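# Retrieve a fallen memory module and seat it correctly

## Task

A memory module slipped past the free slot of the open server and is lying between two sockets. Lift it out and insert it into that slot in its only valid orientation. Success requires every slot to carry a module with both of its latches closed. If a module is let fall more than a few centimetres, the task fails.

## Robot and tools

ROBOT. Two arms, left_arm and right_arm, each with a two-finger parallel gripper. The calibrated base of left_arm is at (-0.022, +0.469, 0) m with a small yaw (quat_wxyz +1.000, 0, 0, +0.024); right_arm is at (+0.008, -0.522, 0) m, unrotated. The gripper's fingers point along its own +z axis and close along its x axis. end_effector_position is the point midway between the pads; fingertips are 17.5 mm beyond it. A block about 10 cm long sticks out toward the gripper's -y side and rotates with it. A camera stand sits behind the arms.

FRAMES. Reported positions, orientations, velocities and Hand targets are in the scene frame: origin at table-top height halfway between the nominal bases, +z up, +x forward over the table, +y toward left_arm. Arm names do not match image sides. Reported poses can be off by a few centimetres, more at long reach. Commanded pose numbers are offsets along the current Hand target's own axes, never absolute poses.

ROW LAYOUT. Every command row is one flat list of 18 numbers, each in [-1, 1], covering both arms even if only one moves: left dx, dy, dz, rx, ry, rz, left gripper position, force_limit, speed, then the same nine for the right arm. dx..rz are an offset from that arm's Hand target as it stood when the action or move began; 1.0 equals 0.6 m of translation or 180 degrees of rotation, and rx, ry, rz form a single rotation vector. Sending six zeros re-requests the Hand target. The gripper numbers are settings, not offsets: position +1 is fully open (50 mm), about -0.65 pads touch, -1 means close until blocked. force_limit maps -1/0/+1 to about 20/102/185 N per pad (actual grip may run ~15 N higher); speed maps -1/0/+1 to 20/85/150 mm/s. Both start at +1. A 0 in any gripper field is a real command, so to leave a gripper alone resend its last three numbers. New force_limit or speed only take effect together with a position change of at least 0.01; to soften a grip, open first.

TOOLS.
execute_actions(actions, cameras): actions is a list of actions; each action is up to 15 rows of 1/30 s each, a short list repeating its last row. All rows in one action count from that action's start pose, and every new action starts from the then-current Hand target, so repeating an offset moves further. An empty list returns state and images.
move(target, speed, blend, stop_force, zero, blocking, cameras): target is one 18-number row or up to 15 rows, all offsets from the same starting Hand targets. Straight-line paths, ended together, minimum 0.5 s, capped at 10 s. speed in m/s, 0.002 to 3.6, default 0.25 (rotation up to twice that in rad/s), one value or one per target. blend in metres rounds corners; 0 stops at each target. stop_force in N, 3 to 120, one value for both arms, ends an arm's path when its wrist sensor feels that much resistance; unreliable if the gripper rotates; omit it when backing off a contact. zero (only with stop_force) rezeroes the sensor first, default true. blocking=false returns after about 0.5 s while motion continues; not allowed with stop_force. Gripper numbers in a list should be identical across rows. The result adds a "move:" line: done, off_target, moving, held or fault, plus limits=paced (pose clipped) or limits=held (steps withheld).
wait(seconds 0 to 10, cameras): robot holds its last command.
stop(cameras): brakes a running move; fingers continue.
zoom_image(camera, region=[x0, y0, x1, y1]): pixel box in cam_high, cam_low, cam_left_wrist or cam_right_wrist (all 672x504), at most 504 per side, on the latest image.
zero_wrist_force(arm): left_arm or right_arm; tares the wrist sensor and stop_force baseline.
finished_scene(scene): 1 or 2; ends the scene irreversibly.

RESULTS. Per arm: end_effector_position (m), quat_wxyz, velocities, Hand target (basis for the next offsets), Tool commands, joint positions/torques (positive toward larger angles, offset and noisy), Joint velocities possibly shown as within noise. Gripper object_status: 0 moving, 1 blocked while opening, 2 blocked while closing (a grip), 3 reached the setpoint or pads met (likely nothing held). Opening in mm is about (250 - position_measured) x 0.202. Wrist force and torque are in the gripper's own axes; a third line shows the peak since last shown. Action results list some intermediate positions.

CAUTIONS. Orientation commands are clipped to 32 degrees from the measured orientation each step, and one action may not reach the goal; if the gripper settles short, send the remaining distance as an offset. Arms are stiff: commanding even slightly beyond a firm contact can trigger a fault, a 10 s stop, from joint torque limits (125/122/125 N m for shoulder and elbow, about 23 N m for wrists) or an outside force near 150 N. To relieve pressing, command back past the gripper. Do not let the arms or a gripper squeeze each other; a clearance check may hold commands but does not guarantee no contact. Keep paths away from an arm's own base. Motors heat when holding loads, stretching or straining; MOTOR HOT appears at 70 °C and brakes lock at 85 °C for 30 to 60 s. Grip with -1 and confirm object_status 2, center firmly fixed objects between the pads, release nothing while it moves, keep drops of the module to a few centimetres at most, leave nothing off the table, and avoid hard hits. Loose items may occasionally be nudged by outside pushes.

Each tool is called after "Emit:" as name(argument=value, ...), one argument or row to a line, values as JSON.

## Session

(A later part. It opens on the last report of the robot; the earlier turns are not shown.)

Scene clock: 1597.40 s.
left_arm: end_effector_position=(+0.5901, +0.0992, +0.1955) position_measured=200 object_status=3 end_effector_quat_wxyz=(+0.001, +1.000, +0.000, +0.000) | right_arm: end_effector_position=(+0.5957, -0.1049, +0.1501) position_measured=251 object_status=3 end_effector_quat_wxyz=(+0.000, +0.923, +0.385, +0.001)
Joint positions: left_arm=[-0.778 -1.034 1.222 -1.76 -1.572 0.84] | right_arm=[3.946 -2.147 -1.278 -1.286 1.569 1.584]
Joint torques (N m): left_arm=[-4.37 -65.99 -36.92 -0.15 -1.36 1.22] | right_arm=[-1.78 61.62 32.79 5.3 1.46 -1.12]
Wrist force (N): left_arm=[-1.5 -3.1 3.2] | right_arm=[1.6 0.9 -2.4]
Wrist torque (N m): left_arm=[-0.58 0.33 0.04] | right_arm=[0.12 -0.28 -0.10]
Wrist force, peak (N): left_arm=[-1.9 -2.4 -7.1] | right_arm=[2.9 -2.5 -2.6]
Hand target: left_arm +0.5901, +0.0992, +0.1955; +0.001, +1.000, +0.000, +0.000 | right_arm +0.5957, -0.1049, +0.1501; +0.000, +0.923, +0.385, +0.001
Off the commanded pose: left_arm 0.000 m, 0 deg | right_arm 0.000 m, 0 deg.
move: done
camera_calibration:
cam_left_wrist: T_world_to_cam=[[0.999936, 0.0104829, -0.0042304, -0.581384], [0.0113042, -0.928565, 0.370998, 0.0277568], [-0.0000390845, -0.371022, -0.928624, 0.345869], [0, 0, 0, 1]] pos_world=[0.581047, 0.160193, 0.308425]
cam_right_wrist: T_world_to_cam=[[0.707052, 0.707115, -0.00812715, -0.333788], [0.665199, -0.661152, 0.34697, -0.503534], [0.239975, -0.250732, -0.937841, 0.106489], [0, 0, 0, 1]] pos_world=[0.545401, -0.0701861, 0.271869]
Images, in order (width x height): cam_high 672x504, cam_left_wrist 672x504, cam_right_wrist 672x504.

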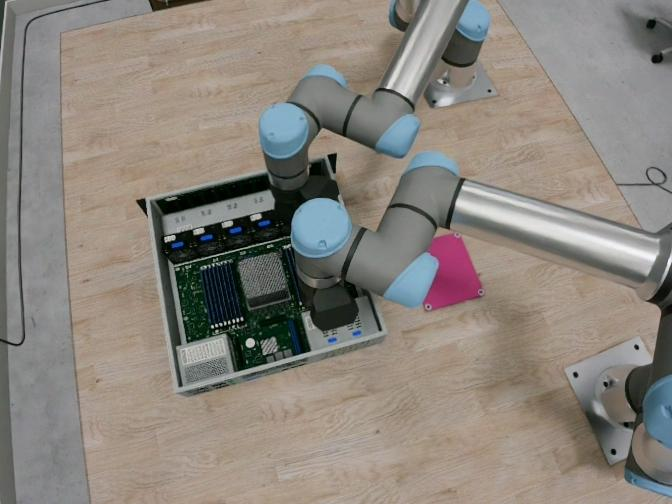

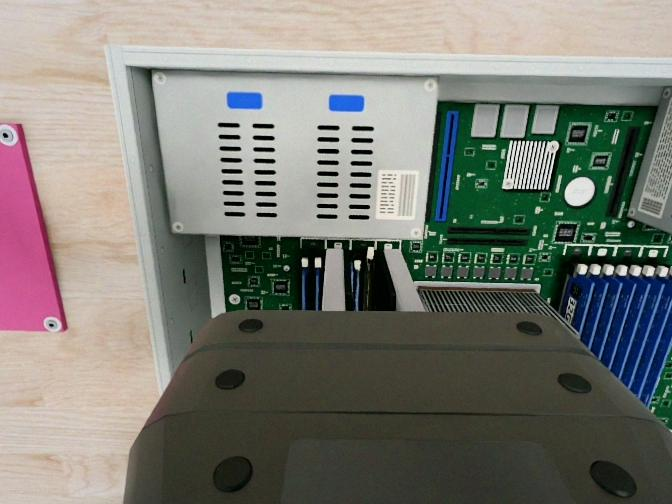

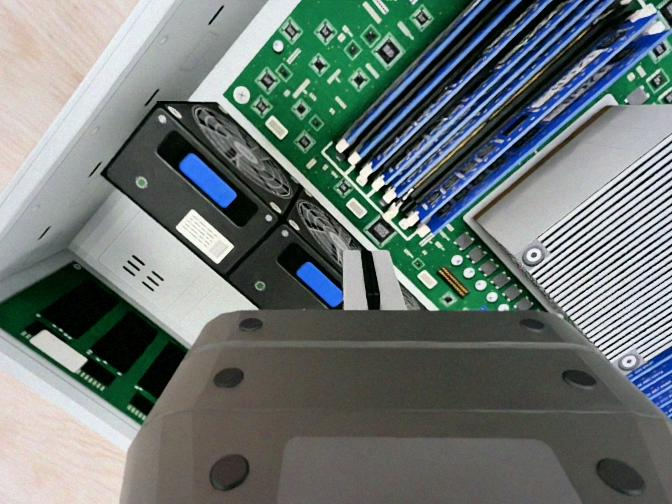

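Emit:
move(
  target=[0,0,0,0,0,0, -0.32, -0.6, -0.5, 0,0,0.105,0,0,0, -1,-0.7,0],
  speed=0.1,
  cameras=["cam_right_wrist"],
)

Emit:
zoom_image(
  camera="cam_right_wrist",
  region=[330, 180, 450, 300],
)

Scene clock: 1608.20 s.
left_arm: end_effector_position=(+0.5901, +0.0992, +0.1955) position_measured=200 object_status=3 end_effector_quat_wxyz=(+0.001, +1.000, +0.000, +0.000) | right_arm: end_effector_position=(+0.5958, -0.1049, +0.0869) position_measured=251 object_status=3 end_effector_quat_wxyz=(+0.000, +0.923, +0.385, +0.001)
Joint positions: left_arm=[-0.778 -1.034 1.222 -1.76 -1.572 0.84] | right_arm=[3.945 -2.2 -1.362 -1.149 1.569 1.584]
Joint torques (N m): left_arm=[-3.71 -71.24 -37.02 -0.24 -1.33 1.06] | right_arm=[-6.26 62.65 29.77 1.68 0.56 -1.05]
Wrist force (N): left_arm=[-1.6 -2.7 3.4] | right_arm=[1.5 0.5 -2.6]
Wrist torque (N m): left_arm=[-0.51 0.34 0.04] | right_arm=[0.04 -0.26 -0.09]
Wrist force, peak (N): left_arm=[-1.6 -3.3 3.4] | right_arm=[1.5 0.7 -5.2]
Hand target: left_arm +0.5901, +0.0992, +0.1955; +0.001, +1.000, +0.000, +0.000 | right_arm +0.5959, -0.1049, +0.0871; +0.000, +0.923, +0.385, +0.001
Off the commanded pose: left_arm 0.000 m, 0 deg | right_arm 0.000 m, 0 deg.
move: done
camera_calibration:
cam_right_wrist: T_world_to_cam=[[0.707026, 0.707137, -0.00844145, -0.334292], [0.665299, -0.661052, 0.346968, -0.481755], [0.239774, -0.250931, -0.937839, 0.0473833], [0, 0, 0, 1]] pos_world=[0.545503, -0.0701849, 0.208769]
Images, in order (width x height): cam_right_wrist 672x504.

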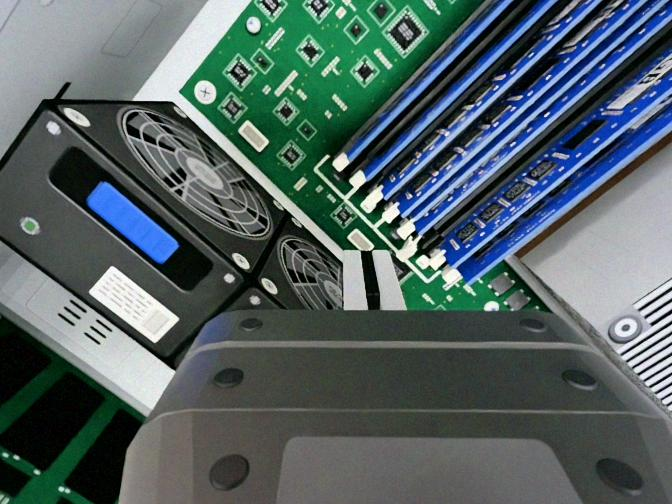

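Scaled by 4.200 from the camera's 672x504 image, which has a finer 960x720 frame.

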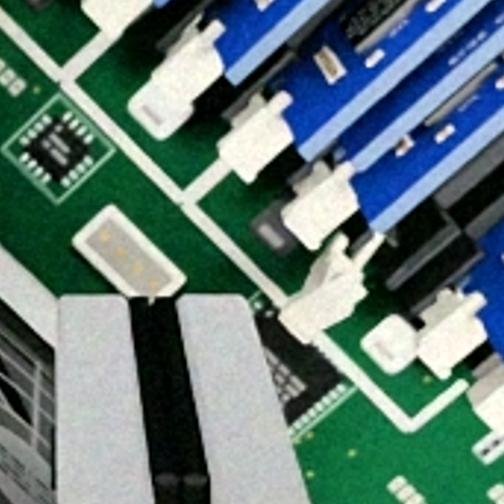

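Emit:
move(
  target=[0,0,0,0,0,0, -0.32, -0.6, -0.5, 0.0008,0.0008,0.0117,0,0,0, -1,-0.7,0],
  speed=0.05,
  cameras=["cam_right_wrist"],
)

Emit:
zoom_image(
  camera="cam_right_wrist",
  region=[360, 190, 440, 270],
)

Scene clock: 1631.23 s.
left_arm: end_effector_position=(+0.5901, +0.0992, +0.1955) position_measured=200 object_status=3 end_effector_quat_wxyz=(+0.001, +1.000, +0.000, +0.000) | right_arm: end_effector_position=(+0.5966, -0.1049, +0.0799) position_measured=251 object_status=3 end_effector_quat_wxyz=(+0.000, +0.923, +0.385, +0.001)
Joint positions: left_arm=[-0.778 -1.034 1.222 -1.76 -1.572 0.84] | right_arm=[3.945 -2.208 -1.368 -1.135 1.569 1.584]
Joint torques (N m): left_arm=[-3.79 -71.12 -36.91 -0.28 -1.35 1.18] | right_arm=[-5.06 45.85 19.99 1.93 -1.65 -0.92]
Wrist force (N): left_arm=[-1.4 -3.0 3.2] | right_arm=[1.4 0.5 -2.5]
Wrist torque (N m): left_arm=[-0.57 0.30 0.03] | right_arm=[0.05 -0.24 -0.10]
Wrist force, peak (N): left_arm=[-1.4 -3.2 3.6] | right_arm=[1.4 0.4 -3.2]
Hand target: left_arm +0.5901, +0.0992, +0.1955; +0.001, +1.000, +0.000, +0.000 | right_arm +0.5966, -0.1049, +0.0801; +0.000, +0.923, +0.385, +0.001
Off the commanded pose: left_arm 0.000 m, 0 deg | right_arm 0.000 m, 0 deg.
move: done
camera_calibration:
cam_right_wrist: T_world_to_cam=[[0.707052, 0.707115, -0.00812715, -0.334924], [0.665199, -0.661152, 0.34697, -0.479709], [0.239975, -0.250732, -0.937841, 0.0404608], [0, 0, 0, 1]] pos_world=[0.546201, -0.0701861, 0.201669]
Images, in order (width x height): cam_right_wrist 672x504.

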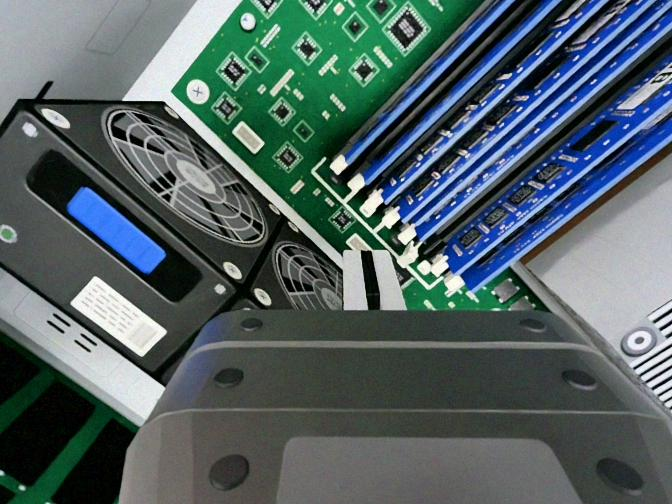

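Scaled by 6.300 from the camera's 672x504 image, which has a finer 960x720 frame.

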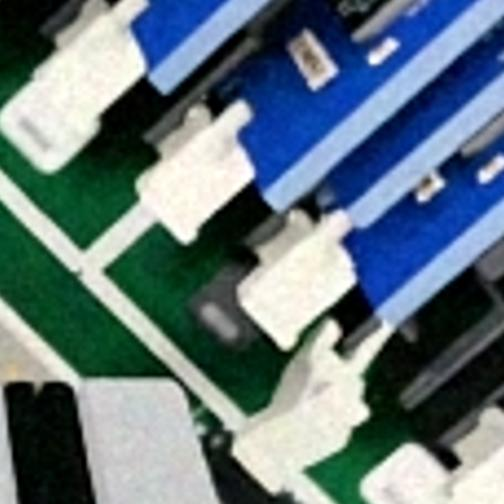

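Emit:
move(
  target=[
    [0,0,0,0,0,0, -0.32, -0.6, -0.5, 0.0005,0.0005,0.0167,0,0,0, -1,-0.7,0],
    [0,0,0,0,0,0, -0.32, -0.6, -0.5, 0.0135,-0.0125,0.0167,0,0,0, -1,-0.7,0],
  ],
  speed=0.04,
  stop_force=8,
  cameras=["cam_right_wrist"],
)

Emit:
zoom_image(
  camera="cam_right_wrist",
  region=[360, 190, 440, 270],
)

Scene clock: 1652.63 s.
left_arm: end_effector_position=(+0.5901, +0.0992, +0.1955) position_measured=200 object_status=3 end_effector_quat_wxyz=(+0.001, +1.000, +0.000, +0.000) | right_arm: end_effector_position=(+0.5969, -0.0939, +0.0700) position_measured=251 object_status=3 end_effector_quat_wxyz=(+0.000, +0.923, +0.385, +0.001)
Joint positions: left_arm=[-0.778 -1.034 1.222 -1.76 -1.572 0.84] | right_arm=[3.955 -2.234 -1.352 -1.125 1.569 1.594]
Joint torques (N m): left_arm=[-3.54 -71.55 -36.29 -0.23 -1.29 1.18] | right_arm=[-6.1 64.29 12.43 5.4 -1.62 -1.06]
Wrist force (N): left_arm=[-1.8 -3.1 3.5] | right_arm=[1.3 0.6 -2.7]
Wrist torque (N m): left_arm=[-0.58 0.37 0.04] | right_arm=[0.05 -0.23 -0.22]
Wrist force, peak (N): left_arm=[-2.0 -3.2 3.6] | right_arm=[1.4 0.7 -4.1]
Hand target: left_arm +0.5901, +0.0992, +0.1955; +0.001, +1.000, +0.000, +0.000 | right_arm +0.5969, -0.0939, +0.0700; +0.000, +0.923, +0.385, +0.001
Off the commanded pose: left_arm 0.000 m, 0 deg | right_arm 0.000 m, 0 deg.
move: done
camera_calibration:
cam_right_wrist: T_world_to_cam=[[0.707052, 0.707115, -0.00812715, -0.343065], [0.665199, -0.661152, 0.34697, -0.469302], [0.239975, -0.250732, -0.937841, 0.033932], [0, 0, 0, 1]] pos_world=[0.546601, -0.0591861, 0.191869]
Images, in order (width x height): cam_right_wrist 672x504.

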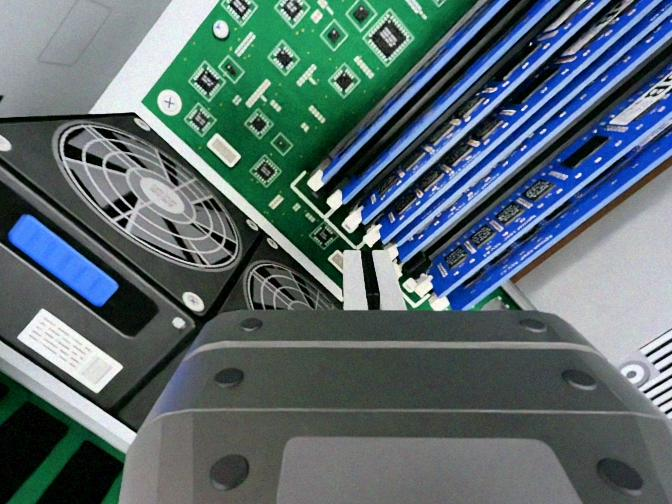

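Scaled by 6.300 from the camera's 672x504 image, which has a finer 960x720 frame.

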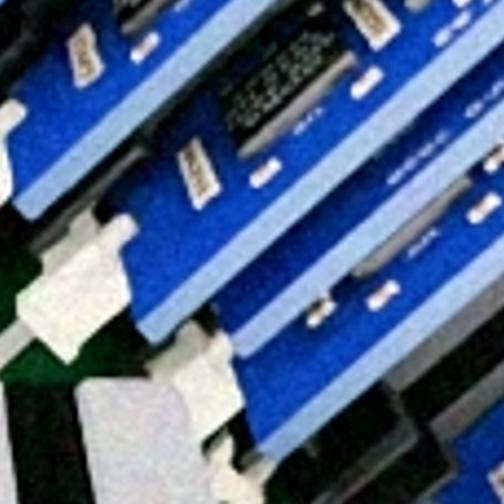

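Emit:
move(
  target=[
    [0,0,0,0,0,0, -0.32, -0.6, -0.5, -0.0014,-0.0014,0,0,0,0, -1,-0.7,0],
    [0,0,0,0,0,0, -0.32, -0.6, -0.5, 0.0080,-0.0108,0,0,0,0, -1,-0.7,0],
  ],
  speed=0.015,
  stop_force=12,
  cameras=["cam_right_wrist","cam_left_wrist"],
)

Emit:
zoom_image(
  camera="cam_right_wrist",
  region=[360, 190, 440, 270],
)

Scene clock: 1730.30 s.
left_arm: end_effector_position=(+0.5901, +0.0992, +0.1955) position_measured=200 object_status=3 end_effector_quat_wxyz=(+0.001, +1.000, +0.000, +0.000) | right_arm: end_effector_position=(+0.5957, -0.0866, +0.0700) position_measured=251 object_status=3 end_effector_quat_wxyz=(+0.000, +0.923, +0.385, +0.001)
Joint positions: left_arm=[-0.778 -1.034 1.222 -1.76 -1.572 0.84] | right_arm=[3.963 -2.241 -1.339 -1.131 1.569 1.602]
Joint torques (N m): left_arm=[-3.79 -71.7 -36.25 -0.38 -1.35 1.14] | right_arm=[-6.35 68.1 17.7 8.83 1.53 -1.12]
Wrist force (N): left_arm=[-1.5 -2.9 3.6] | right_arm=[-10.5 -0.9 0.7]
Wrist torque (N m): left_arm=[-0.55 0.33 0.04] | right_arm=[0.01 -0.41 -0.29]
Wrist force, peak (N): left_arm=[-1.8 -3.4 3.4] | right_arm=[-21.4 3.7 -7.8]
Hand target: left_arm +0.5901, +0.0992, +0.1955; +0.001, +1.000, +0.000, +0.000 | right_arm +0.5957, -0.0866, +0.0700; +0.000, +0.923, +0.385, +0.001 (not the last commanded pose)
Off the commanded pose: left_arm 0.000 m, 0 deg | right_arm 0.001 m, 0 deg.
move: contact (right_arm); path passed 1 of 2 targets
camera_calibration:
cam_left_wrist: T_world_to_cam=[[0.999936, 0.0104829, -0.0042304, -0.581384], [0.0113042, -0.928565, 0.370998, 0.0277568], [-0.0000390845, -0.371022, -0.928624, 0.345869], [0, 0, 0, 1]] pos_world=[0.581047, 0.160193, 0.308425]
cam_right_wrist: T_world_to_cam=[[0.707103, 0.707062, -0.00832612, -0.347373], [0.665183, -0.661135, 0.347032, -0.463645], [0.239868, -0.250926, -0.937816, 0.0360003], [0, 0, 0, 1]] pos_world=[0.545402, -0.0518849, 0.191769]
Images, in order (width x height): cam_left_wrist 672x504, cam_right_wrist 672x504.

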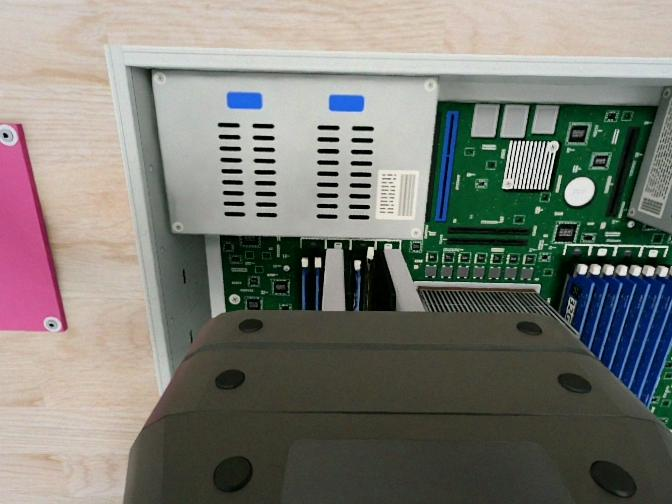

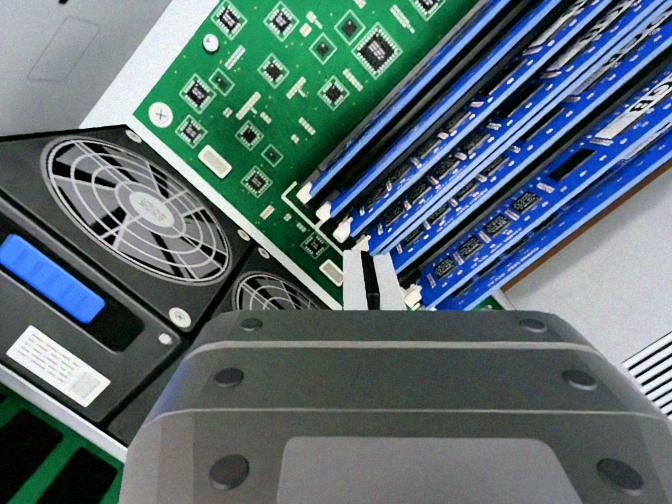

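Scaled by 6.300 from the camera's 672x504 image, which has a finer 960x720 frame.

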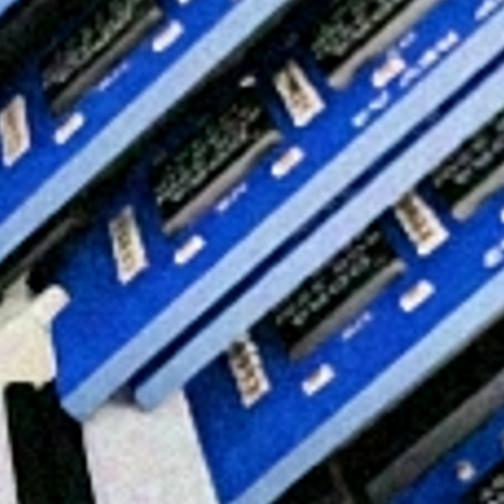

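Emit:
move(
  target=[
    [0,0,0,0,0,0, -0.32, -0.6, -0.5, -0.0020,0.0006,0,0,0,0, -1,-0.7,0],
    [0,0,0,0,0,0, -0.32, -0.6, -0.5, 0.0035,-0.0051,0,0,0,0, -1,-0.7,0],
  ],
  speed=0.015,
  stop_force=14,
  zero=false,
  cameras=["cam_right_wrist"],
)

Emit:
zoom_image(
  camera="cam_right_wrist",
  region=[360, 190, 440, 270],
)

Scene clock: 1765.13 s.
left_arm: end_effector_position=(+0.5901, +0.0992, +0.1955) position_measured=200 object_status=3 end_effector_quat_wxyz=(+0.001, +1.000, +0.000, +0.000) | right_arm: end_effector_position=(+0.5951, -0.0859, +0.0702) position_measured=251 object_status=3 end_effector_quat_wxyz=(+0.000, +0.923, +0.385, +0.001)
Joint positions: left_arm=[-0.778 -1.034 1.222 -1.76 -1.572 0.84] | right_arm=[3.964 -2.24 -1.34 -1.131 1.569 1.604]
Joint torques (N m): left_arm=[-3.8 -71.08 -36.37 -0.36 -1.36 1.12] | right_arm=[-6.3 68.59 18.37 9.26 1.54 -1.17]
Wrist force (N): left_arm=[-1.5 -2.9 3.2] | right_arm=[-10.9 0.0 0.8]
Wrist torque (N m): left_arm=[-0.56 0.32 0.04] | right_arm=[0.04 -0.44 -0.27]
Wrist force, peak (N): left_arm=[-1.7 -3.2 3.5] | right_arm=[-22.2 4.9 -5.4]
Hand target: left_arm +0.5901, +0.0992, +0.1955; +0.001, +1.000, +0.000, +0.000 | right_arm +0.5951, -0.0859, +0.0702; +0.000, +0.923, +0.385, +0.001 (not the last commanded pose)
Off the commanded pose: left_arm 0.000 m, 0 deg | right_arm 0.003 m, 0 deg.
move: contact (right_arm); path passed 1 of 2 targets
camera_calibration:
cam_right_wrist: T_world_to_cam=[[0.707116, 0.707051, -0.00816901, -0.347337], [0.665133, -0.661185, 0.347033, -0.462828], [0.239969, -0.250826, -0.937817, 0.0364566], [0, 0, 0, 1]] pos_world=[0.544701, -0.0512855, 0.191969]
Images, in order (width x height): cam_right_wrist 672x504.

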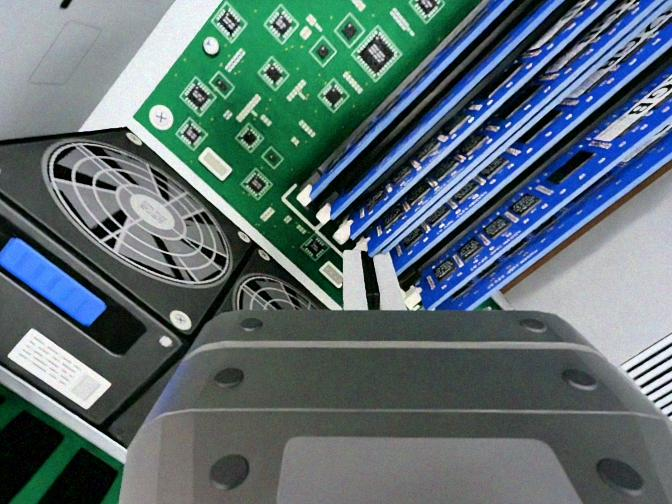

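Scaled by 6.300 from the camera's 672x504 image, which has a finer 960x720 frame.

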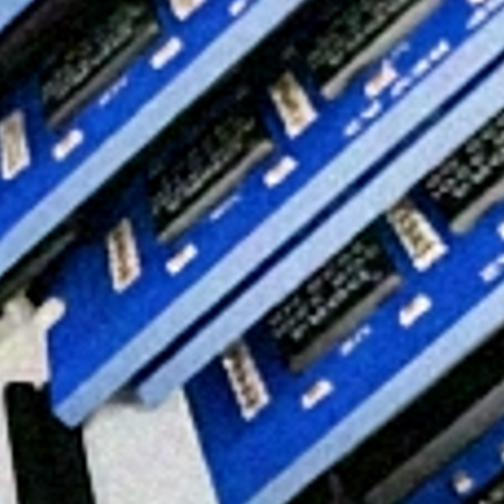

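Emit:
move(
  target=[
    [0.0073,0.045,0.15,0,0,0, -0.32, -0.6, -0.5, 0,0,0,0,0,0, -1,-0.7,0],
    [0.0073,0.0587,0.195,0,0,0, -0.32, -0.6, -0.5, 0,0,0,0,0,0, -1,-0.7,0],
  ],
  speed=0.1,
  blend=0.01,
  cameras=["cam_left_wrist"],
)

Emit:
zoom_image(
  camera="cam_left_wrist",
  region=[310, 220, 410, 320],
)

Scene clock: 1782.87 s.
left_arm: end_effector_position=(+0.5944, +0.0707, +0.1006) position_measured=200 object_status=3 end_effector_quat_wxyz=(+0.001, +1.000, +0.000, +0.000) | right_arm: end_effector_position=(+0.5951, -0.0859, +0.0702) position_measured=251 object_status=3 end_effector_quat_wxyz=(+0.000, +0.923, +0.385, +0.001)
Joint positions: left_arm=[-0.804 -0.924 1.294 -1.942 -1.572 0.814] | right_arm=[3.964 -2.24 -1.34 -1.131 1.569 1.604]
Joint torques (N m): left_arm=[-2.42 -67.61 -34.56 -0.38 0.37 -0.65] | right_arm=[-6.15 68.56 18.73 8.88 1.5 -1.08]
Wrist force (N): left_arm=[-1.8 -3.0 4.3] | right_arm=[-10.4 -0.2 1.2]
Wrist torque (N m): left_arm=[-0.57 0.35 0.19] | right_arm=[-0.01 -0.52 -0.28]
Wrist force, peak (N): left_arm=[-1.5 -2.3 10.2] | right_arm=[-11.2 -0.1 1.3]
Hand target: left_arm +0.5944, +0.0707, +0.1008; +0.001, +1.000, +0.000, +0.000 (not the last commanded pose) | right_arm +0.5951, -0.0859, +0.0702; +0.000, +0.923, +0.385, +0.001
Off the commanded pose: left_arm 0.023 m, 0 deg | right_arm 0.000 m, 0 deg.
move: held (left_arm; a check stopped the path); path passed 1 of 2 targets; limits=held
pose unreachable (left arm): on one or more control steps of this call, first in action 0 (counted from 0), this arm could not follow its commanded pose, so it was not sent that pose on those steps. It may still have moved: this result reports where it is.
cause: moving toward the commanded pose would bring a part of the arm too close to another arm (a part of this arm just beyond joint 3 (elbow) and a part of the right arm just beyond its joint 3 (elbow), at the place that arm is still heading or pushing toward).
camera_calibration:
cam_left_wrist: T_world_to_cam=[[0.999935, 0.010505, -0.00445092, -0.585739], [0.0114065, -0.928634, 0.370822, 0.0363093], [-0.0002378, -0.370849, -0.928693, 0.247332], [0, 0, 0, 1]] pos_world=[0.585346, 0.131594, 0.213624]
Images, in order (width x height): cam_left_wrist 672x504.

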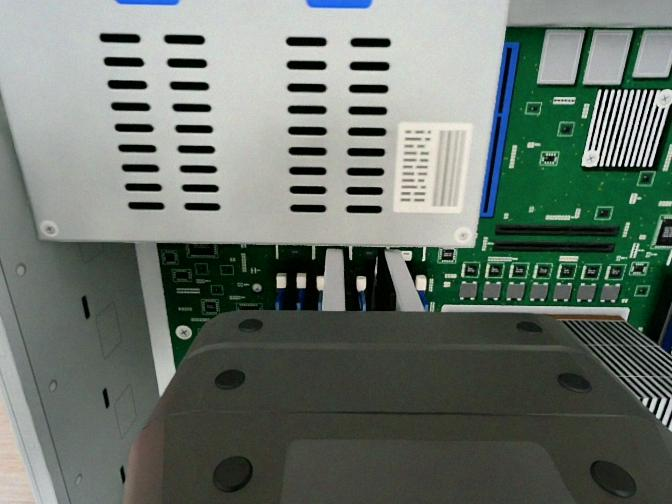

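Scaled by 5.040 from the camera's 672x504 image, which has a finer 960x720 frame.

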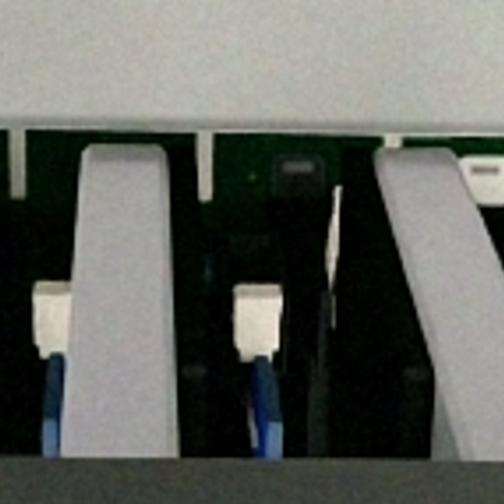

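Emit:
move(
  target=[
    [0,0,0,0,0,0, -0.32, -0.6, -0.5, -0.006,0.006,0,0,0,0, -1,-0.7,0],
    [0,0,0,0,0,0, -0.32, -0.6, -0.5, -0.02,0.02,-0.15,0,0,0, -1,-0.7,0],
    [0,0,0,0,0,0, -0.32, -0.6, -0.5, -0.28,0.21,-0.2,0,0,0.25, -1,-0.7,0],
  ],
  speed=0.2,
  blend=0.005,
  cameras=[],
)

Emit:
move(
  target=[
    [0.0,0.009,0.035,0,0,0, -0.32, -0.6, -0.5, 0,0,0,0,0,0, -1,-0.7,0],
  ],
  speed=0.08,
  cameras=["cam_left_wrist"],
)

Emit:
zoom_image(
  camera="cam_left_wrist",
  region=[310, 220, 410, 320],
)

Scene clock: 1794.13 s.
left_arm: end_effector_position=(+0.5944, +0.0707, +0.1008) position_measured=200 object_status=3 end_effector_quat_wxyz=(+0.001, +1.000, +0.000, +0.000) | right_arm: end_effector_position=(+0.5661, -0.2939, +0.1902) position_measured=251 object_status=3 end_effector_quat_wxyz=(+0.000, +1.000, +0.002, +0.001)
Joint positions: left_arm=[-0.804 -0.924 1.294 -1.942 -1.572 0.814] | right_arm=[3.753 -1.845 -1.614 -1.252 1.57 2.177]
Joint torques (N m): left_arm=[7.52 -74.52 -36.34 -0.27 0.38 1.13] | right_arm=[0.69 21.9 31.41 4.56 -1.21 1.22]
Wrist force (N): left_arm=[-1.6 -2.9 3.3] | right_arm=[2.0 0.9 -2.8]
Wrist torque (N m): left_arm=[-0.54 0.34 0.18] | right_arm=[0.09 -0.33 -0.21]
Wrist force, peak (N): left_arm=[-1.7 -3.5 3.6] | right_arm=[-11.2 0.0 1.4]
Hand target: left_arm +0.5944, +0.0707, +0.1008; +0.001, +1.000, +0.000, +0.000 | right_arm +0.5661, -0.2940, +0.1901; +0.000, +1.000, +0.002, +0.001
Off the commanded pose: left_arm 0.000 m, 0 deg | right_arm 0.000 m, 0 deg.
move: done; blend cut to 0.0025 m at target 1
No camera images: "cameras" was empty.

Scene clock: 1794.87 s.
left_arm: end_effector_position=(+0.5944, +0.0652, +0.0794) position_measured=200 object_status=3 end_effector_quat_wxyz=(+0.001, +1.000, +0.000, +0.000) end_effector_velocity=(-0.002, +0.001, +0.002) end_effector_angular_velocity=(+0.002, +0.004, +0.000) | right_arm: end_effector_position=(+0.5661, -0.2939, +0.1901) position_measured=251 object_status=3 end_effector_quat_wxyz=(+0.000, +1.000, +0.002, +0.001)
Joint positions: left_arm=[-0.809 -0.897 1.307 -1.982 -1.572 0.809] | right_arm=[3.753 -1.845 -1.614 -1.252 1.57 2.178]
Joint velocities: left_arm=[0 -0.004 0 0.009 -0.001 0] | right_arm=[within noise]
Joint torques (N m): left_arm=[5.28 -74.9 -33.29 -0.17 0.69 0.23] | right_arm=[0.65 21.34 32.6 1.93 -1.67 1.17]
Wrist force (N): left_arm=[-1.7 -2.9 3.4] | right_arm=[2.0 0.8 -3.2]
Wrist torque (N m): left_arm=[-0.56 0.35 0.18] | right_arm=[0.10 -0.34 -0.21]
Wrist force, peak (N): left_arm=[-1.4 -3.8 3.7] | right_arm=[2.5 0.6 -3.0]
Hand target: left_arm +0.5944, +0.0653, +0.0798; +0.001, +1.000, +0.000, +0.000 | right_arm +0.5661, -0.2940, +0.1901; +0.000, +1.000, +0.002, +0.001
Off the commanded pose: left_arm 0.000 m, 0 deg | right_arm 0.000 m, 0 deg.
move: done
camera_calibration:
cam_left_wrist: T_world_to_cam=[[0.999935, 0.0104691, -0.00454425, -0.585753], [0.0114078, -0.928634, 0.370821, 0.0390628], [-0.000337795, -0.370849, -0.928693, 0.225663], [0, 0, 0, 1]] pos_world=[0.585346, 0.126094, 0.192424]
Images, in order (width x height): cam_left_wrist 672x504.

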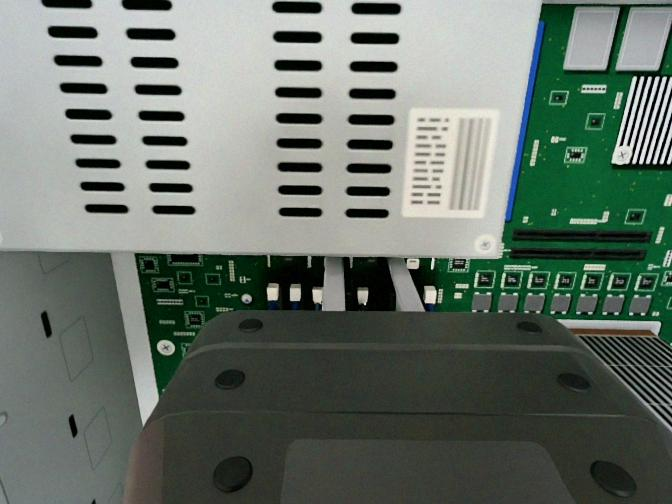

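Scaled by 5.040 from the camera's 672x504 image, which has a finer 960x720 frame.

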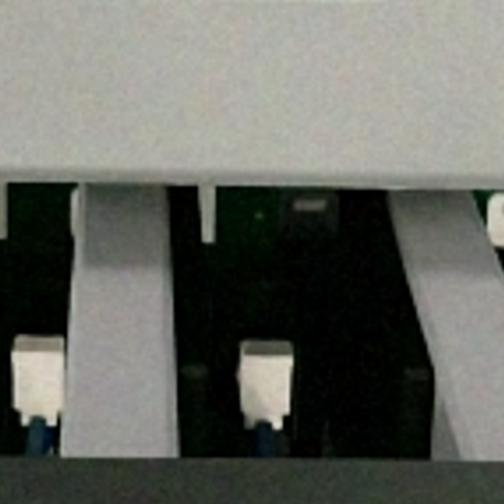

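Emit:
move(
  target=[
    [-0.0112,0.0110,0,0,0,0, -0.32, -0.6, -0.5, 0,0,0,0,0,0, -1,-0.7,0],
  ],
  speed=0.05,
  cameras=["cam_left_wrist"],
)

Emit:
zoom_image(
  camera="cam_left_wrist",
  region=[310, 220, 410, 320],
)

Scene clock: 1812.17 s.
left_arm: end_effector_position=(+0.5876, +0.0586, +0.0799) position_measured=200 object_status=3 end_effector_quat_wxyz=(+0.001, +1.000, +0.000, +0.000) | right_arm: end_effector_position=(+0.5661, -0.2940, +0.1901) position_measured=251 object_status=3 end_effector_quat_wxyz=(+0.000, +1.000, +0.002, +0.001)
Joint positions: left_arm=[-0.822 -0.902 1.314 -1.985 -1.572 0.796] | right_arm=[3.753 -1.845 -1.614 -1.252 1.57 2.178]
Joint torques (N m): left_arm=[7.42 -68.21 -22.48 -5.56 0.96 1.15] | right_arm=[-6.27 21.57 32.81 0.51 -1.57 0.99]
Wrist force (N): left_arm=[-1.8 -2.8 3.4] | right_arm=[1.9 0.8 -2.9]
Wrist torque (N m): left_arm=[-0.52 0.36 0.19] | right_arm=[0.09 -0.33 -0.22]
Wrist force, peak (N): left_arm=[-1.3 -3.6 3.5] | right_arm=[2.4 0.9 -3.2]
Hand target: left_arm +0.5877, +0.0587, +0.0798; +0.001, +1.000, +0.000, +0.000 | right_arm +0.5661, -0.2940, +0.1901; +0.000, +1.000, +0.002, +0.001
Off the commanded pose: left_arm 0.000 m, 0 deg | right_arm 0.000 m, 0 deg.
move: done
camera_calibration:
cam_left_wrist: T_world_to_cam=[[0.999935, 0.0105403, -0.00435963, -0.578927], [0.0114054, -0.928564, 0.370997, 0.0328216], [-0.000137802, -0.371022, -0.928624, 0.223476], [0, 0, 0, 1]] pos_world=[0.578546, 0.119494, 0.192825]
Images, in order (width x height): cam_left_wrist 672x504.

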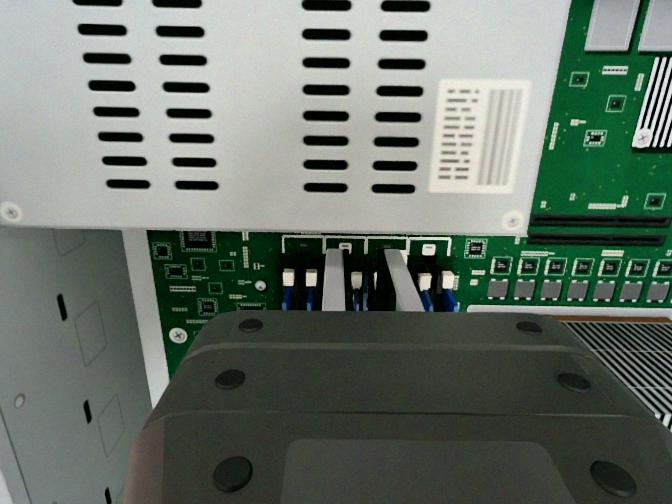

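Scaled by 5.040 from the camera's 672x504 image, which has a finer 960x720 frame.

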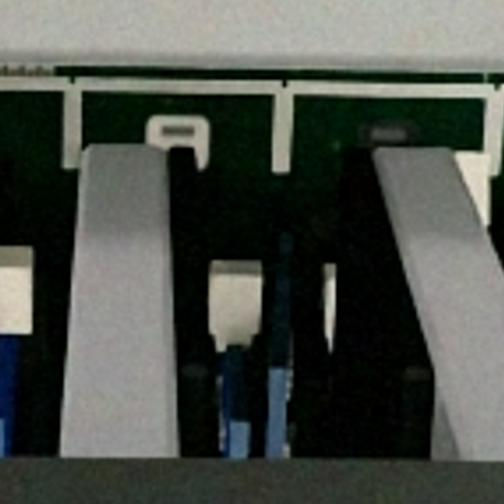

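Emit:
move(
  target=[
    [0,0.0045,0,0,0,0, -0.32, -0.6, -0.5, 0,0,0,0,0,0, -1,-0.7,0],
  ],
  speed=0.03,
  cameras=["cam_left_wrist"],
)

Emit:
zoom_image(
  camera="cam_left_wrist",
  region=[310, 220, 410, 320],
)

Scene clock: 1825.70 s.
left_arm: end_effector_position=(+0.5877, +0.0559, +0.0799) position_measured=200 object_status=3 end_effector_quat_wxyz=(+0.001, +1.000, +0.000, +0.000) | right_arm: end_effector_position=(+0.5661, -0.2940, +0.1901) position_measured=251 object_status=3 end_effector_quat_wxyz=(+0.000, +1.000, +0.002, +0.001)
Joint positions: left_arm=[-0.825 -0.898 1.308 -1.982 -1.572 0.793] | right_arm=[3.753 -1.845 -1.614 -1.252 1.57 2.178]
Joint torques (N m): left_arm=[-1.16 -46.91 -28.54 -0.8 0.8 -0.86] | right_arm=[-6.26 21.15 32.66 0.51 -1.65 0.79]
Wrist force (N): left_arm=[-1.8 -2.8 3.4] | right_arm=[2.1 0.9 -2.9]
Wrist torque (N m): left_arm=[-0.52 0.38 0.19] | right_arm=[0.10 -0.36 -0.22]
Wrist force, peak (N): left_arm=[-2.2 -3.1 3.4] | right_arm=[2.0 1.0 -3.3]
Hand target: left_arm +0.5877, +0.0560, +0.0799; +0.001, +1.000, +0.000, +0.000 | right_arm +0.5661, -0.2940, +0.1901; +0.000, +1.000, +0.002, +0.001
Off the commanded pose: left_arm 0.000 m, 0 deg | right_arm 0.000 m, 0 deg.
move: done
camera_calibration:
cam_left_wrist: T_world_to_cam=[[0.999935, 0.0105403, -0.00435963, -0.578999], [0.0114054, -0.928564, 0.370997, 0.0303133], [-0.000137802, -0.371022, -0.928624, 0.222474], [0, 0, 0, 1]] pos_world=[0.578646, 0.116794, 0.192825]
Images, in order (width x height): cam_left_wrist 672x504.

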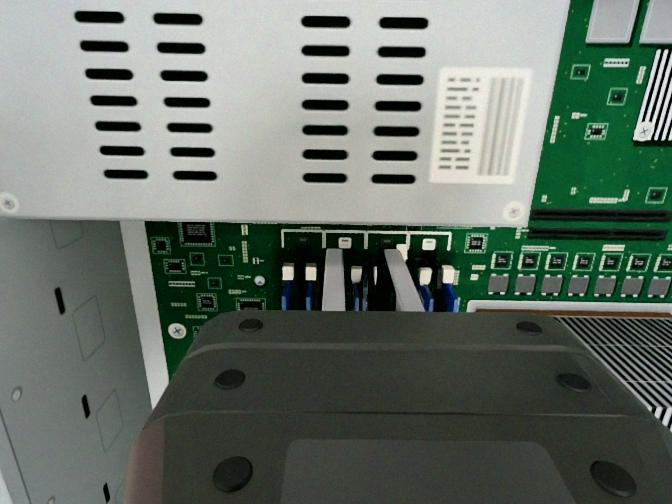

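Scaled by 5.040 from the camera's 672x504 image, which has a finer 960x720 frame.

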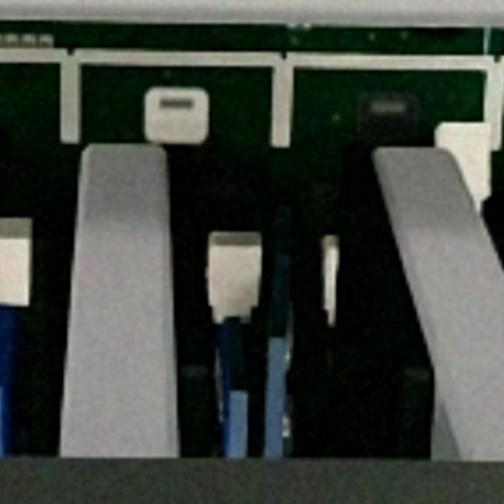

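Emit:
move(
  target=[
    [0,0,0.0205,0,0,0, -0.32, -0.6, -0.5, 0,0,0,0,0,0, -1,-0.7,0],
  ],
  speed=0.015,
  stop_force=5,
  cameras=["cam_left_wrist"],
)

Emit:
zoom_image(
  camera="cam_left_wrist",
  region=[310, 220, 410, 320],
)

Scene clock: 1841.47 s.
left_arm: end_effector_position=(+0.5878, +0.0559, +0.0756) position_measured=200 object_status=3 end_effector_quat_wxyz=(+0.001, +1.000, +0.000, +0.000) | right_arm: end_effector_position=(+0.5661, -0.2940, +0.1901) position_measured=251 object_status=3 end_effector_quat_wxyz=(+0.000, +1.000, +0.002, +0.001)
Joint positions: left_arm=[-0.825 -0.894 1.313 -1.991 -1.572 0.793] | right_arm=[3.753 -1.845 -1.614 -1.252 1.57 2.178]
Joint torques (N m): left_arm=[5.87 -67.48 -30.7 0.25 -0.48 1.08] | right_arm=[-5.87 21.55 32.64 0.55 -1.7 0.69]
Wrist force (N): left_arm=[-1.5 -2.5 -5.5] | right_arm=[2.0 0.9 -2.8]
Wrist torque (N m): left_arm=[-0.70 0.40 0.19] | right_arm=[0.11 -0.34 -0.22]
Wrist force, peak (N): left_arm=[-2.1 -6.7 -17.6] | right_arm=[2.6 0.8 -3.1]
Hand target: left_arm +0.5878, +0.0559, +0.0756; +0.001, +1.000, +0.000, +0.000 (not the last commanded pose) | right_arm +0.5661, -0.2940, +0.1901; +0.000, +1.000, +0.002, +0.001
Off the commanded pose: left_arm 0.008 m, 0 deg | right_arm 0.000 m, 0 deg.
move: contact (left_arm)
camera_calibration:
cam_left_wrist: T_world_to_cam=[[0.999936, 0.0105179, -0.00413831, -0.579059], [0.0113026, -0.928516, 0.371119, 0.0320318], [0.0000609109, -0.371142, -0.928576, 0.218408], [0, 0, 0, 1]] pos_world=[0.578647, 0.116893, 0.188525]
Images, in order (width x height): cam_left_wrist 672x504.

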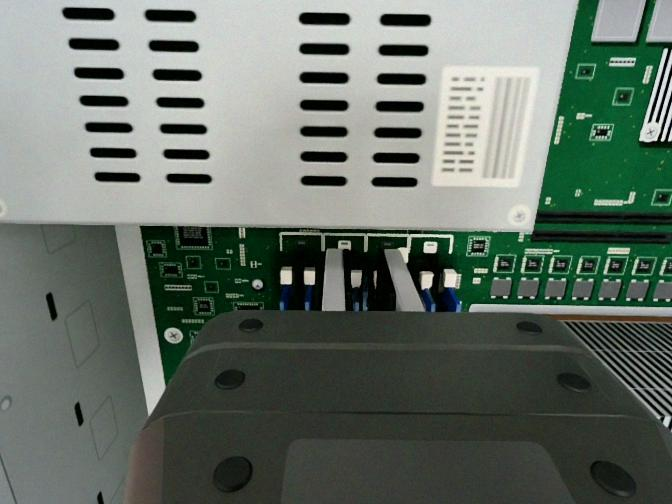

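Scaled by 5.040 from the camera's 672x504 image, which has a finer 960x720 frame.

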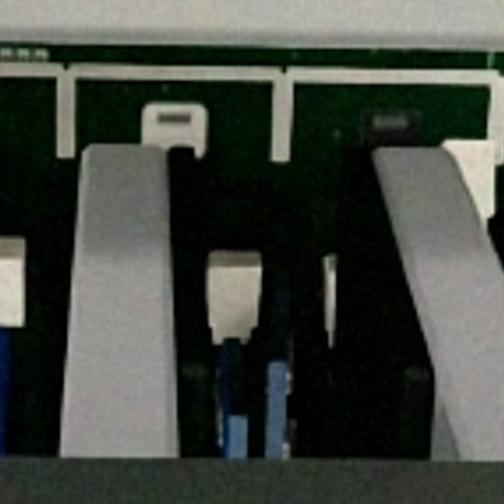

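Emit:
move(
  target=[
    [0,0,-0.004,0,0,0, -0.32, -0.6, -0.5, 0,0,0,0,0,0, -1,-0.7,0],
    [-0.0010,-0.0010,-0.004,0,0,0, -0.32, -0.6, -0.5, 0,0,0,0,0,0, -1,-0.7,0],
  ],
  speed=0.03,
  cameras=[],
)

Emit:
move(
  target=[0,0,0.0175,0,0,0, -0.32, -0.6, -0.5, 0,0,0,0,0,0, -1,-0.7,0],
  speed=0.015,
  stop_force=5,
  cameras=["cam_left_wrist"],
)

Emit:
zoom_image(
  camera="cam_left_wrist",
  region=[310, 220, 410, 320],
)

Scene clock: 1856.37 s.
left_arm: end_effector_position=(+0.5871, +0.0566, +0.0781) position_measured=200 object_status=3 end_effector_quat_wxyz=(+0.001, +1.000, +0.000, +0.000) | right_arm: end_effector_position=(+0.5661, -0.2940, +0.1901) position_measured=251 object_status=3 end_effector_quat_wxyz=(+0.000, +1.000, +0.002, +0.001)
Joint positions: left_arm=[-0.825 -0.899 1.314 -1.988 -1.572 0.793] | right_arm=[3.753 -1.845 -1.614 -1.252 1.57 2.178]
Joint torques (N m): left_arm=[4.79 -57.93 -28.51 -5.91 -1.36 1.18] | right_arm=[-6.6 21.78 32.35 0.46 -1.59 0.47]
Wrist force (N): left_arm=[-1.7 -2.7 3.6] | right_arm=[2.0 1.0 -2.8]
Wrist torque (N m): left_arm=[-0.53 0.35 0.18] | right_arm=[0.13 -0.35 -0.22]
Wrist force, peak (N): left_arm=[-1.9 -2.3 -5.7] | right_arm=[2.2 1.0 -3.3]
Hand target: left_arm +0.5871, +0.0565, +0.0780; +0.001, +1.000, +0.000, +0.000 | right_arm +0.5661, -0.2940, +0.1901; +0.000, +1.000, +0.002, +0.001
Off the commanded pose: left_arm 0.000 m, 0 deg | right_arm 0.000 m, 0 deg.
move: done
No camera images: "cameras" was empty.

Scene clock: 1857.73 s.
left_arm: end_effector_position=(+0.5871, +0.0566, +0.0674) position_measured=200 object_status=3 end_effector_quat_wxyz=(+0.001, +1.000, +0.000, +0.000) | right_arm: end_effector_position=(+0.5661, -0.2940, +0.1901) position_measured=251 object_status=3 end_effector_quat_wxyz=(+0.000, +1.000, +0.002, +0.001)
Joint positions: left_arm=[-0.825 -0.888 1.325 -2.009 -1.572 0.793] | right_arm=[3.753 -1.845 -1.614 -1.252 1.57 2.178]
Joint torques (N m): left_arm=[4.35 -73.53 -34.46 -0.17 -1.24 -0.07] | right_arm=[-6.32 22.06 32.73 0.53 -1.58 0.41]
Wrist force (N): left_arm=[-1.7 -3.0 3.7] | right_arm=[2.1 1.0 -2.5]
Wrist torque (N m): left_arm=[-0.56 0.34 0.18] | right_arm=[0.11 -0.36 -0.21]
Wrist force, peak (N): left_arm=[-2.0 -3.1 3.5] | right_arm=[2.2 1.0 -3.3]
Hand target: left_arm +0.5872, +0.0565, +0.0675; +0.001, +1.000, +0.000, +0.000 | right_arm +0.5661, -0.2940, +0.1901; +0.000, +1.000, +0.002, +0.001
Off the commanded pose: left_arm 0.000 m, 0 deg | right_arm 0.000 m, 0 deg.
move: done
camera_calibration:
cam_left_wrist: T_world_to_cam=[[0.999936, 0.0104469, -0.00432372, -0.578457], [0.0113055, -0.928565, 0.370997, 0.0356654], [-0.000139073, -0.371022, -0.928624, 0.211127], [0, 0, 0, 1]] pos_world=[0.578046, 0.117493, 0.180325]
Images, in order (width x height): cam_left_wrist 672x504.

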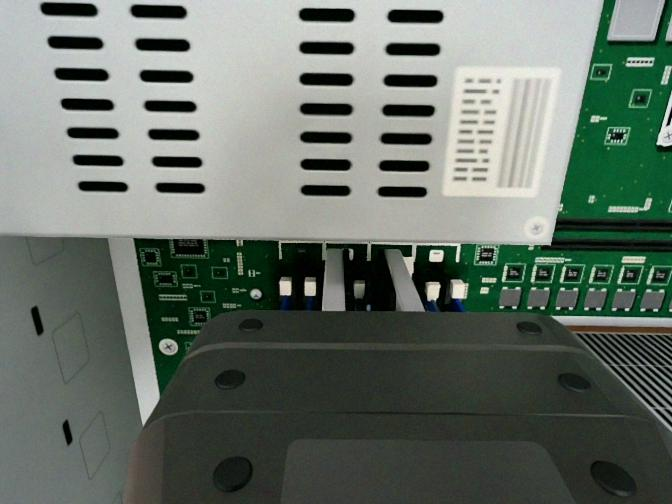

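Scaled by 5.040 from the camera's 672x504 image, which has a finer 960x720 frame.

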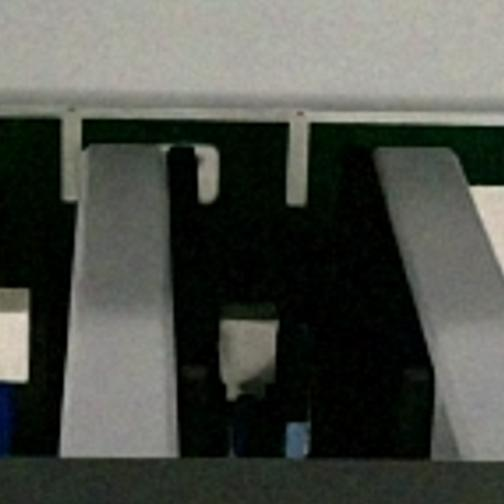

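Emit:
execute_actions(
  actions=[
    [[0,0,0,0,0,0,-1,-0.5,-0.9,0,0,0,0,0,0,-1,-0.7,0]],
    [[0,0,0,0,0,0,-1,-0.5,-0.9,0,0,0,0,0,0,-1,-0.7,0]],
    [[0,0,0,0,0,0,-1,-0.5,-0.9,0,0,0,0,0,0,-1,-0.7,0]],
  ],
  cameras=["cam_left_wrist"],
)

Emit:
zoom_image(
  camera="cam_left_wrist",
  region=[310, 220, 410, 320],
)

Scene clock: 1867.83 s.
left_arm: end_effector_position=(+0.5872, +0.0565, +0.0675) position_measured=252 object_status=3 end_effector_quat_wxyz=(+0.001, +1.000, +0.000, +0.000) | right_arm: end_effector_position=(+0.5661, -0.2940, +0.1901) position_measured=251 object_status=3 end_effector_quat_wxyz=(+0.000, +1.000, +0.002, +0.001)
Joint positions: left_arm=[-0.825 -0.888 1.324 -2.009 -1.572 0.793] | right_arm=[3.753 -1.845 -1.614 -1.252 1.57 2.178]
Joint torques (N m): left_arm=[-21.47 -72.38 -9.44 -0.39 -8.53 1.02] | right_arm=[-6.1 21.7 32.64 0.52 -1.62 0.17]
Wrist force (N): left_arm=[22.9 -12.9 7.0] | right_arm=[1.9 0.8 -3.2]
Wrist torque (N m): left_arm=[-0.79 0.80 -0.04] | right_arm=[0.09 -0.32 -0.21]
Wrist force, peak (N): left_arm=[23.2 -13.1 7.1] | right_arm=[2.3 0.9 -3.0]
Hand target: left_arm +0.5872, +0.0565, +0.0675; +0.001, +1.000, +0.000, +0.000 | right_arm +0.5661, -0.2940, +0.1901; +0.000, +1.000, +0.002, +0.001
Off the commanded pose: left_arm 0.000 m, 0 deg | right_arm 0.000 m, 0 deg.
Step readings (end_effector_position of left_arm | right_arm):
0: (+0.5872, +0.0565, +0.0675) | (+0.5661, -0.2940, +0.1901)
1: (+0.5872, +0.0565, +0.0675) | (+0.5661, -0.2940, +0.1901)
2: (+0.5872, +0.0565, +0.0675) | (+0.5661, -0.2940, +0.1901)
4: (+0.5872, +0.0565, +0.0675) | (+0.5661, -0.2940, +0.1901)
8: (+0.5872, +0.0565, +0.0676) | (+0.5661, -0.2940, +0.1901)
15: (+0.5872, +0.0566, +0.0676) | (+0.5661, -0.2940, +0.1901)
16: (+0.5872, +0.0566, +0.0676) | (+0.5661, -0.2940, +0.1901)
17: (+0.5872, +0.0566, +0.0676) | (+0.5661, -0.2940, +0.1901)
19: (+0.5872, +0.0566, +0.0676) | (+0.5661, -0.2940, +0.1901)
23: (+0.5872, +0.0565, +0.0676) | (+0.5661, -0.2940, +0.1901)
30: (+0.5872, +0.0565, +0.0676) | (+0.5661, -0.2940, +0.1901)
31: (+0.5872, +0.0565, +0.0676) | (+0.5661, -0.2940, +0.1901)
32: (+0.5872, +0.0565, +0.0676) | (+0.5661, -0.2940, +0.1901)
34: (+0.5872, +0.0565, +0.0676) | (+0.5661, -0.2940, +0.1901)
38: (+0.5872, +0.0565, +0.0675) | (+0.5661, -0.2940, +0.1901)
45: (+0.5872, +0.0565, +0.0675) | (+0.5661, -0.2940, +0.1901)
camera_calibration:
cam_left_wrist: T_world_to_cam=[[0.999936, 0.0105172, -0.00413918, -0.578499], [0.0113022, -0.928482, 0.371206, 0.0355819], [0.0000608994, -0.371229, -0.928541, 0.211113], [0, 0, 0, 1]] pos_world=[0.578047, 0.117493, 0.180425]
Images, in order (width x height): cam_left_wrist 672x504.

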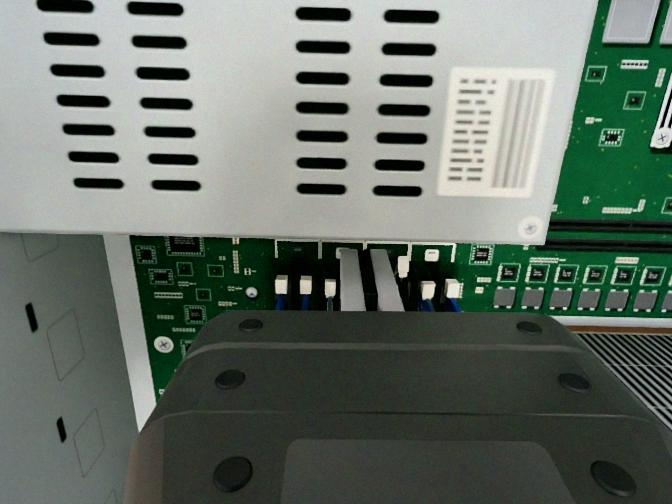

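Scaled by 5.040 from the camera's 672x504 image, which has a finer 960x720 frame.

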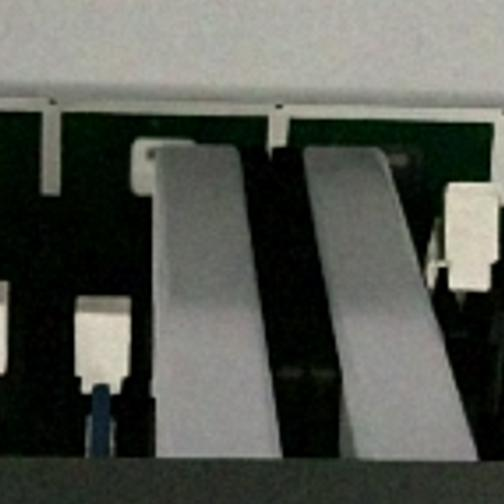

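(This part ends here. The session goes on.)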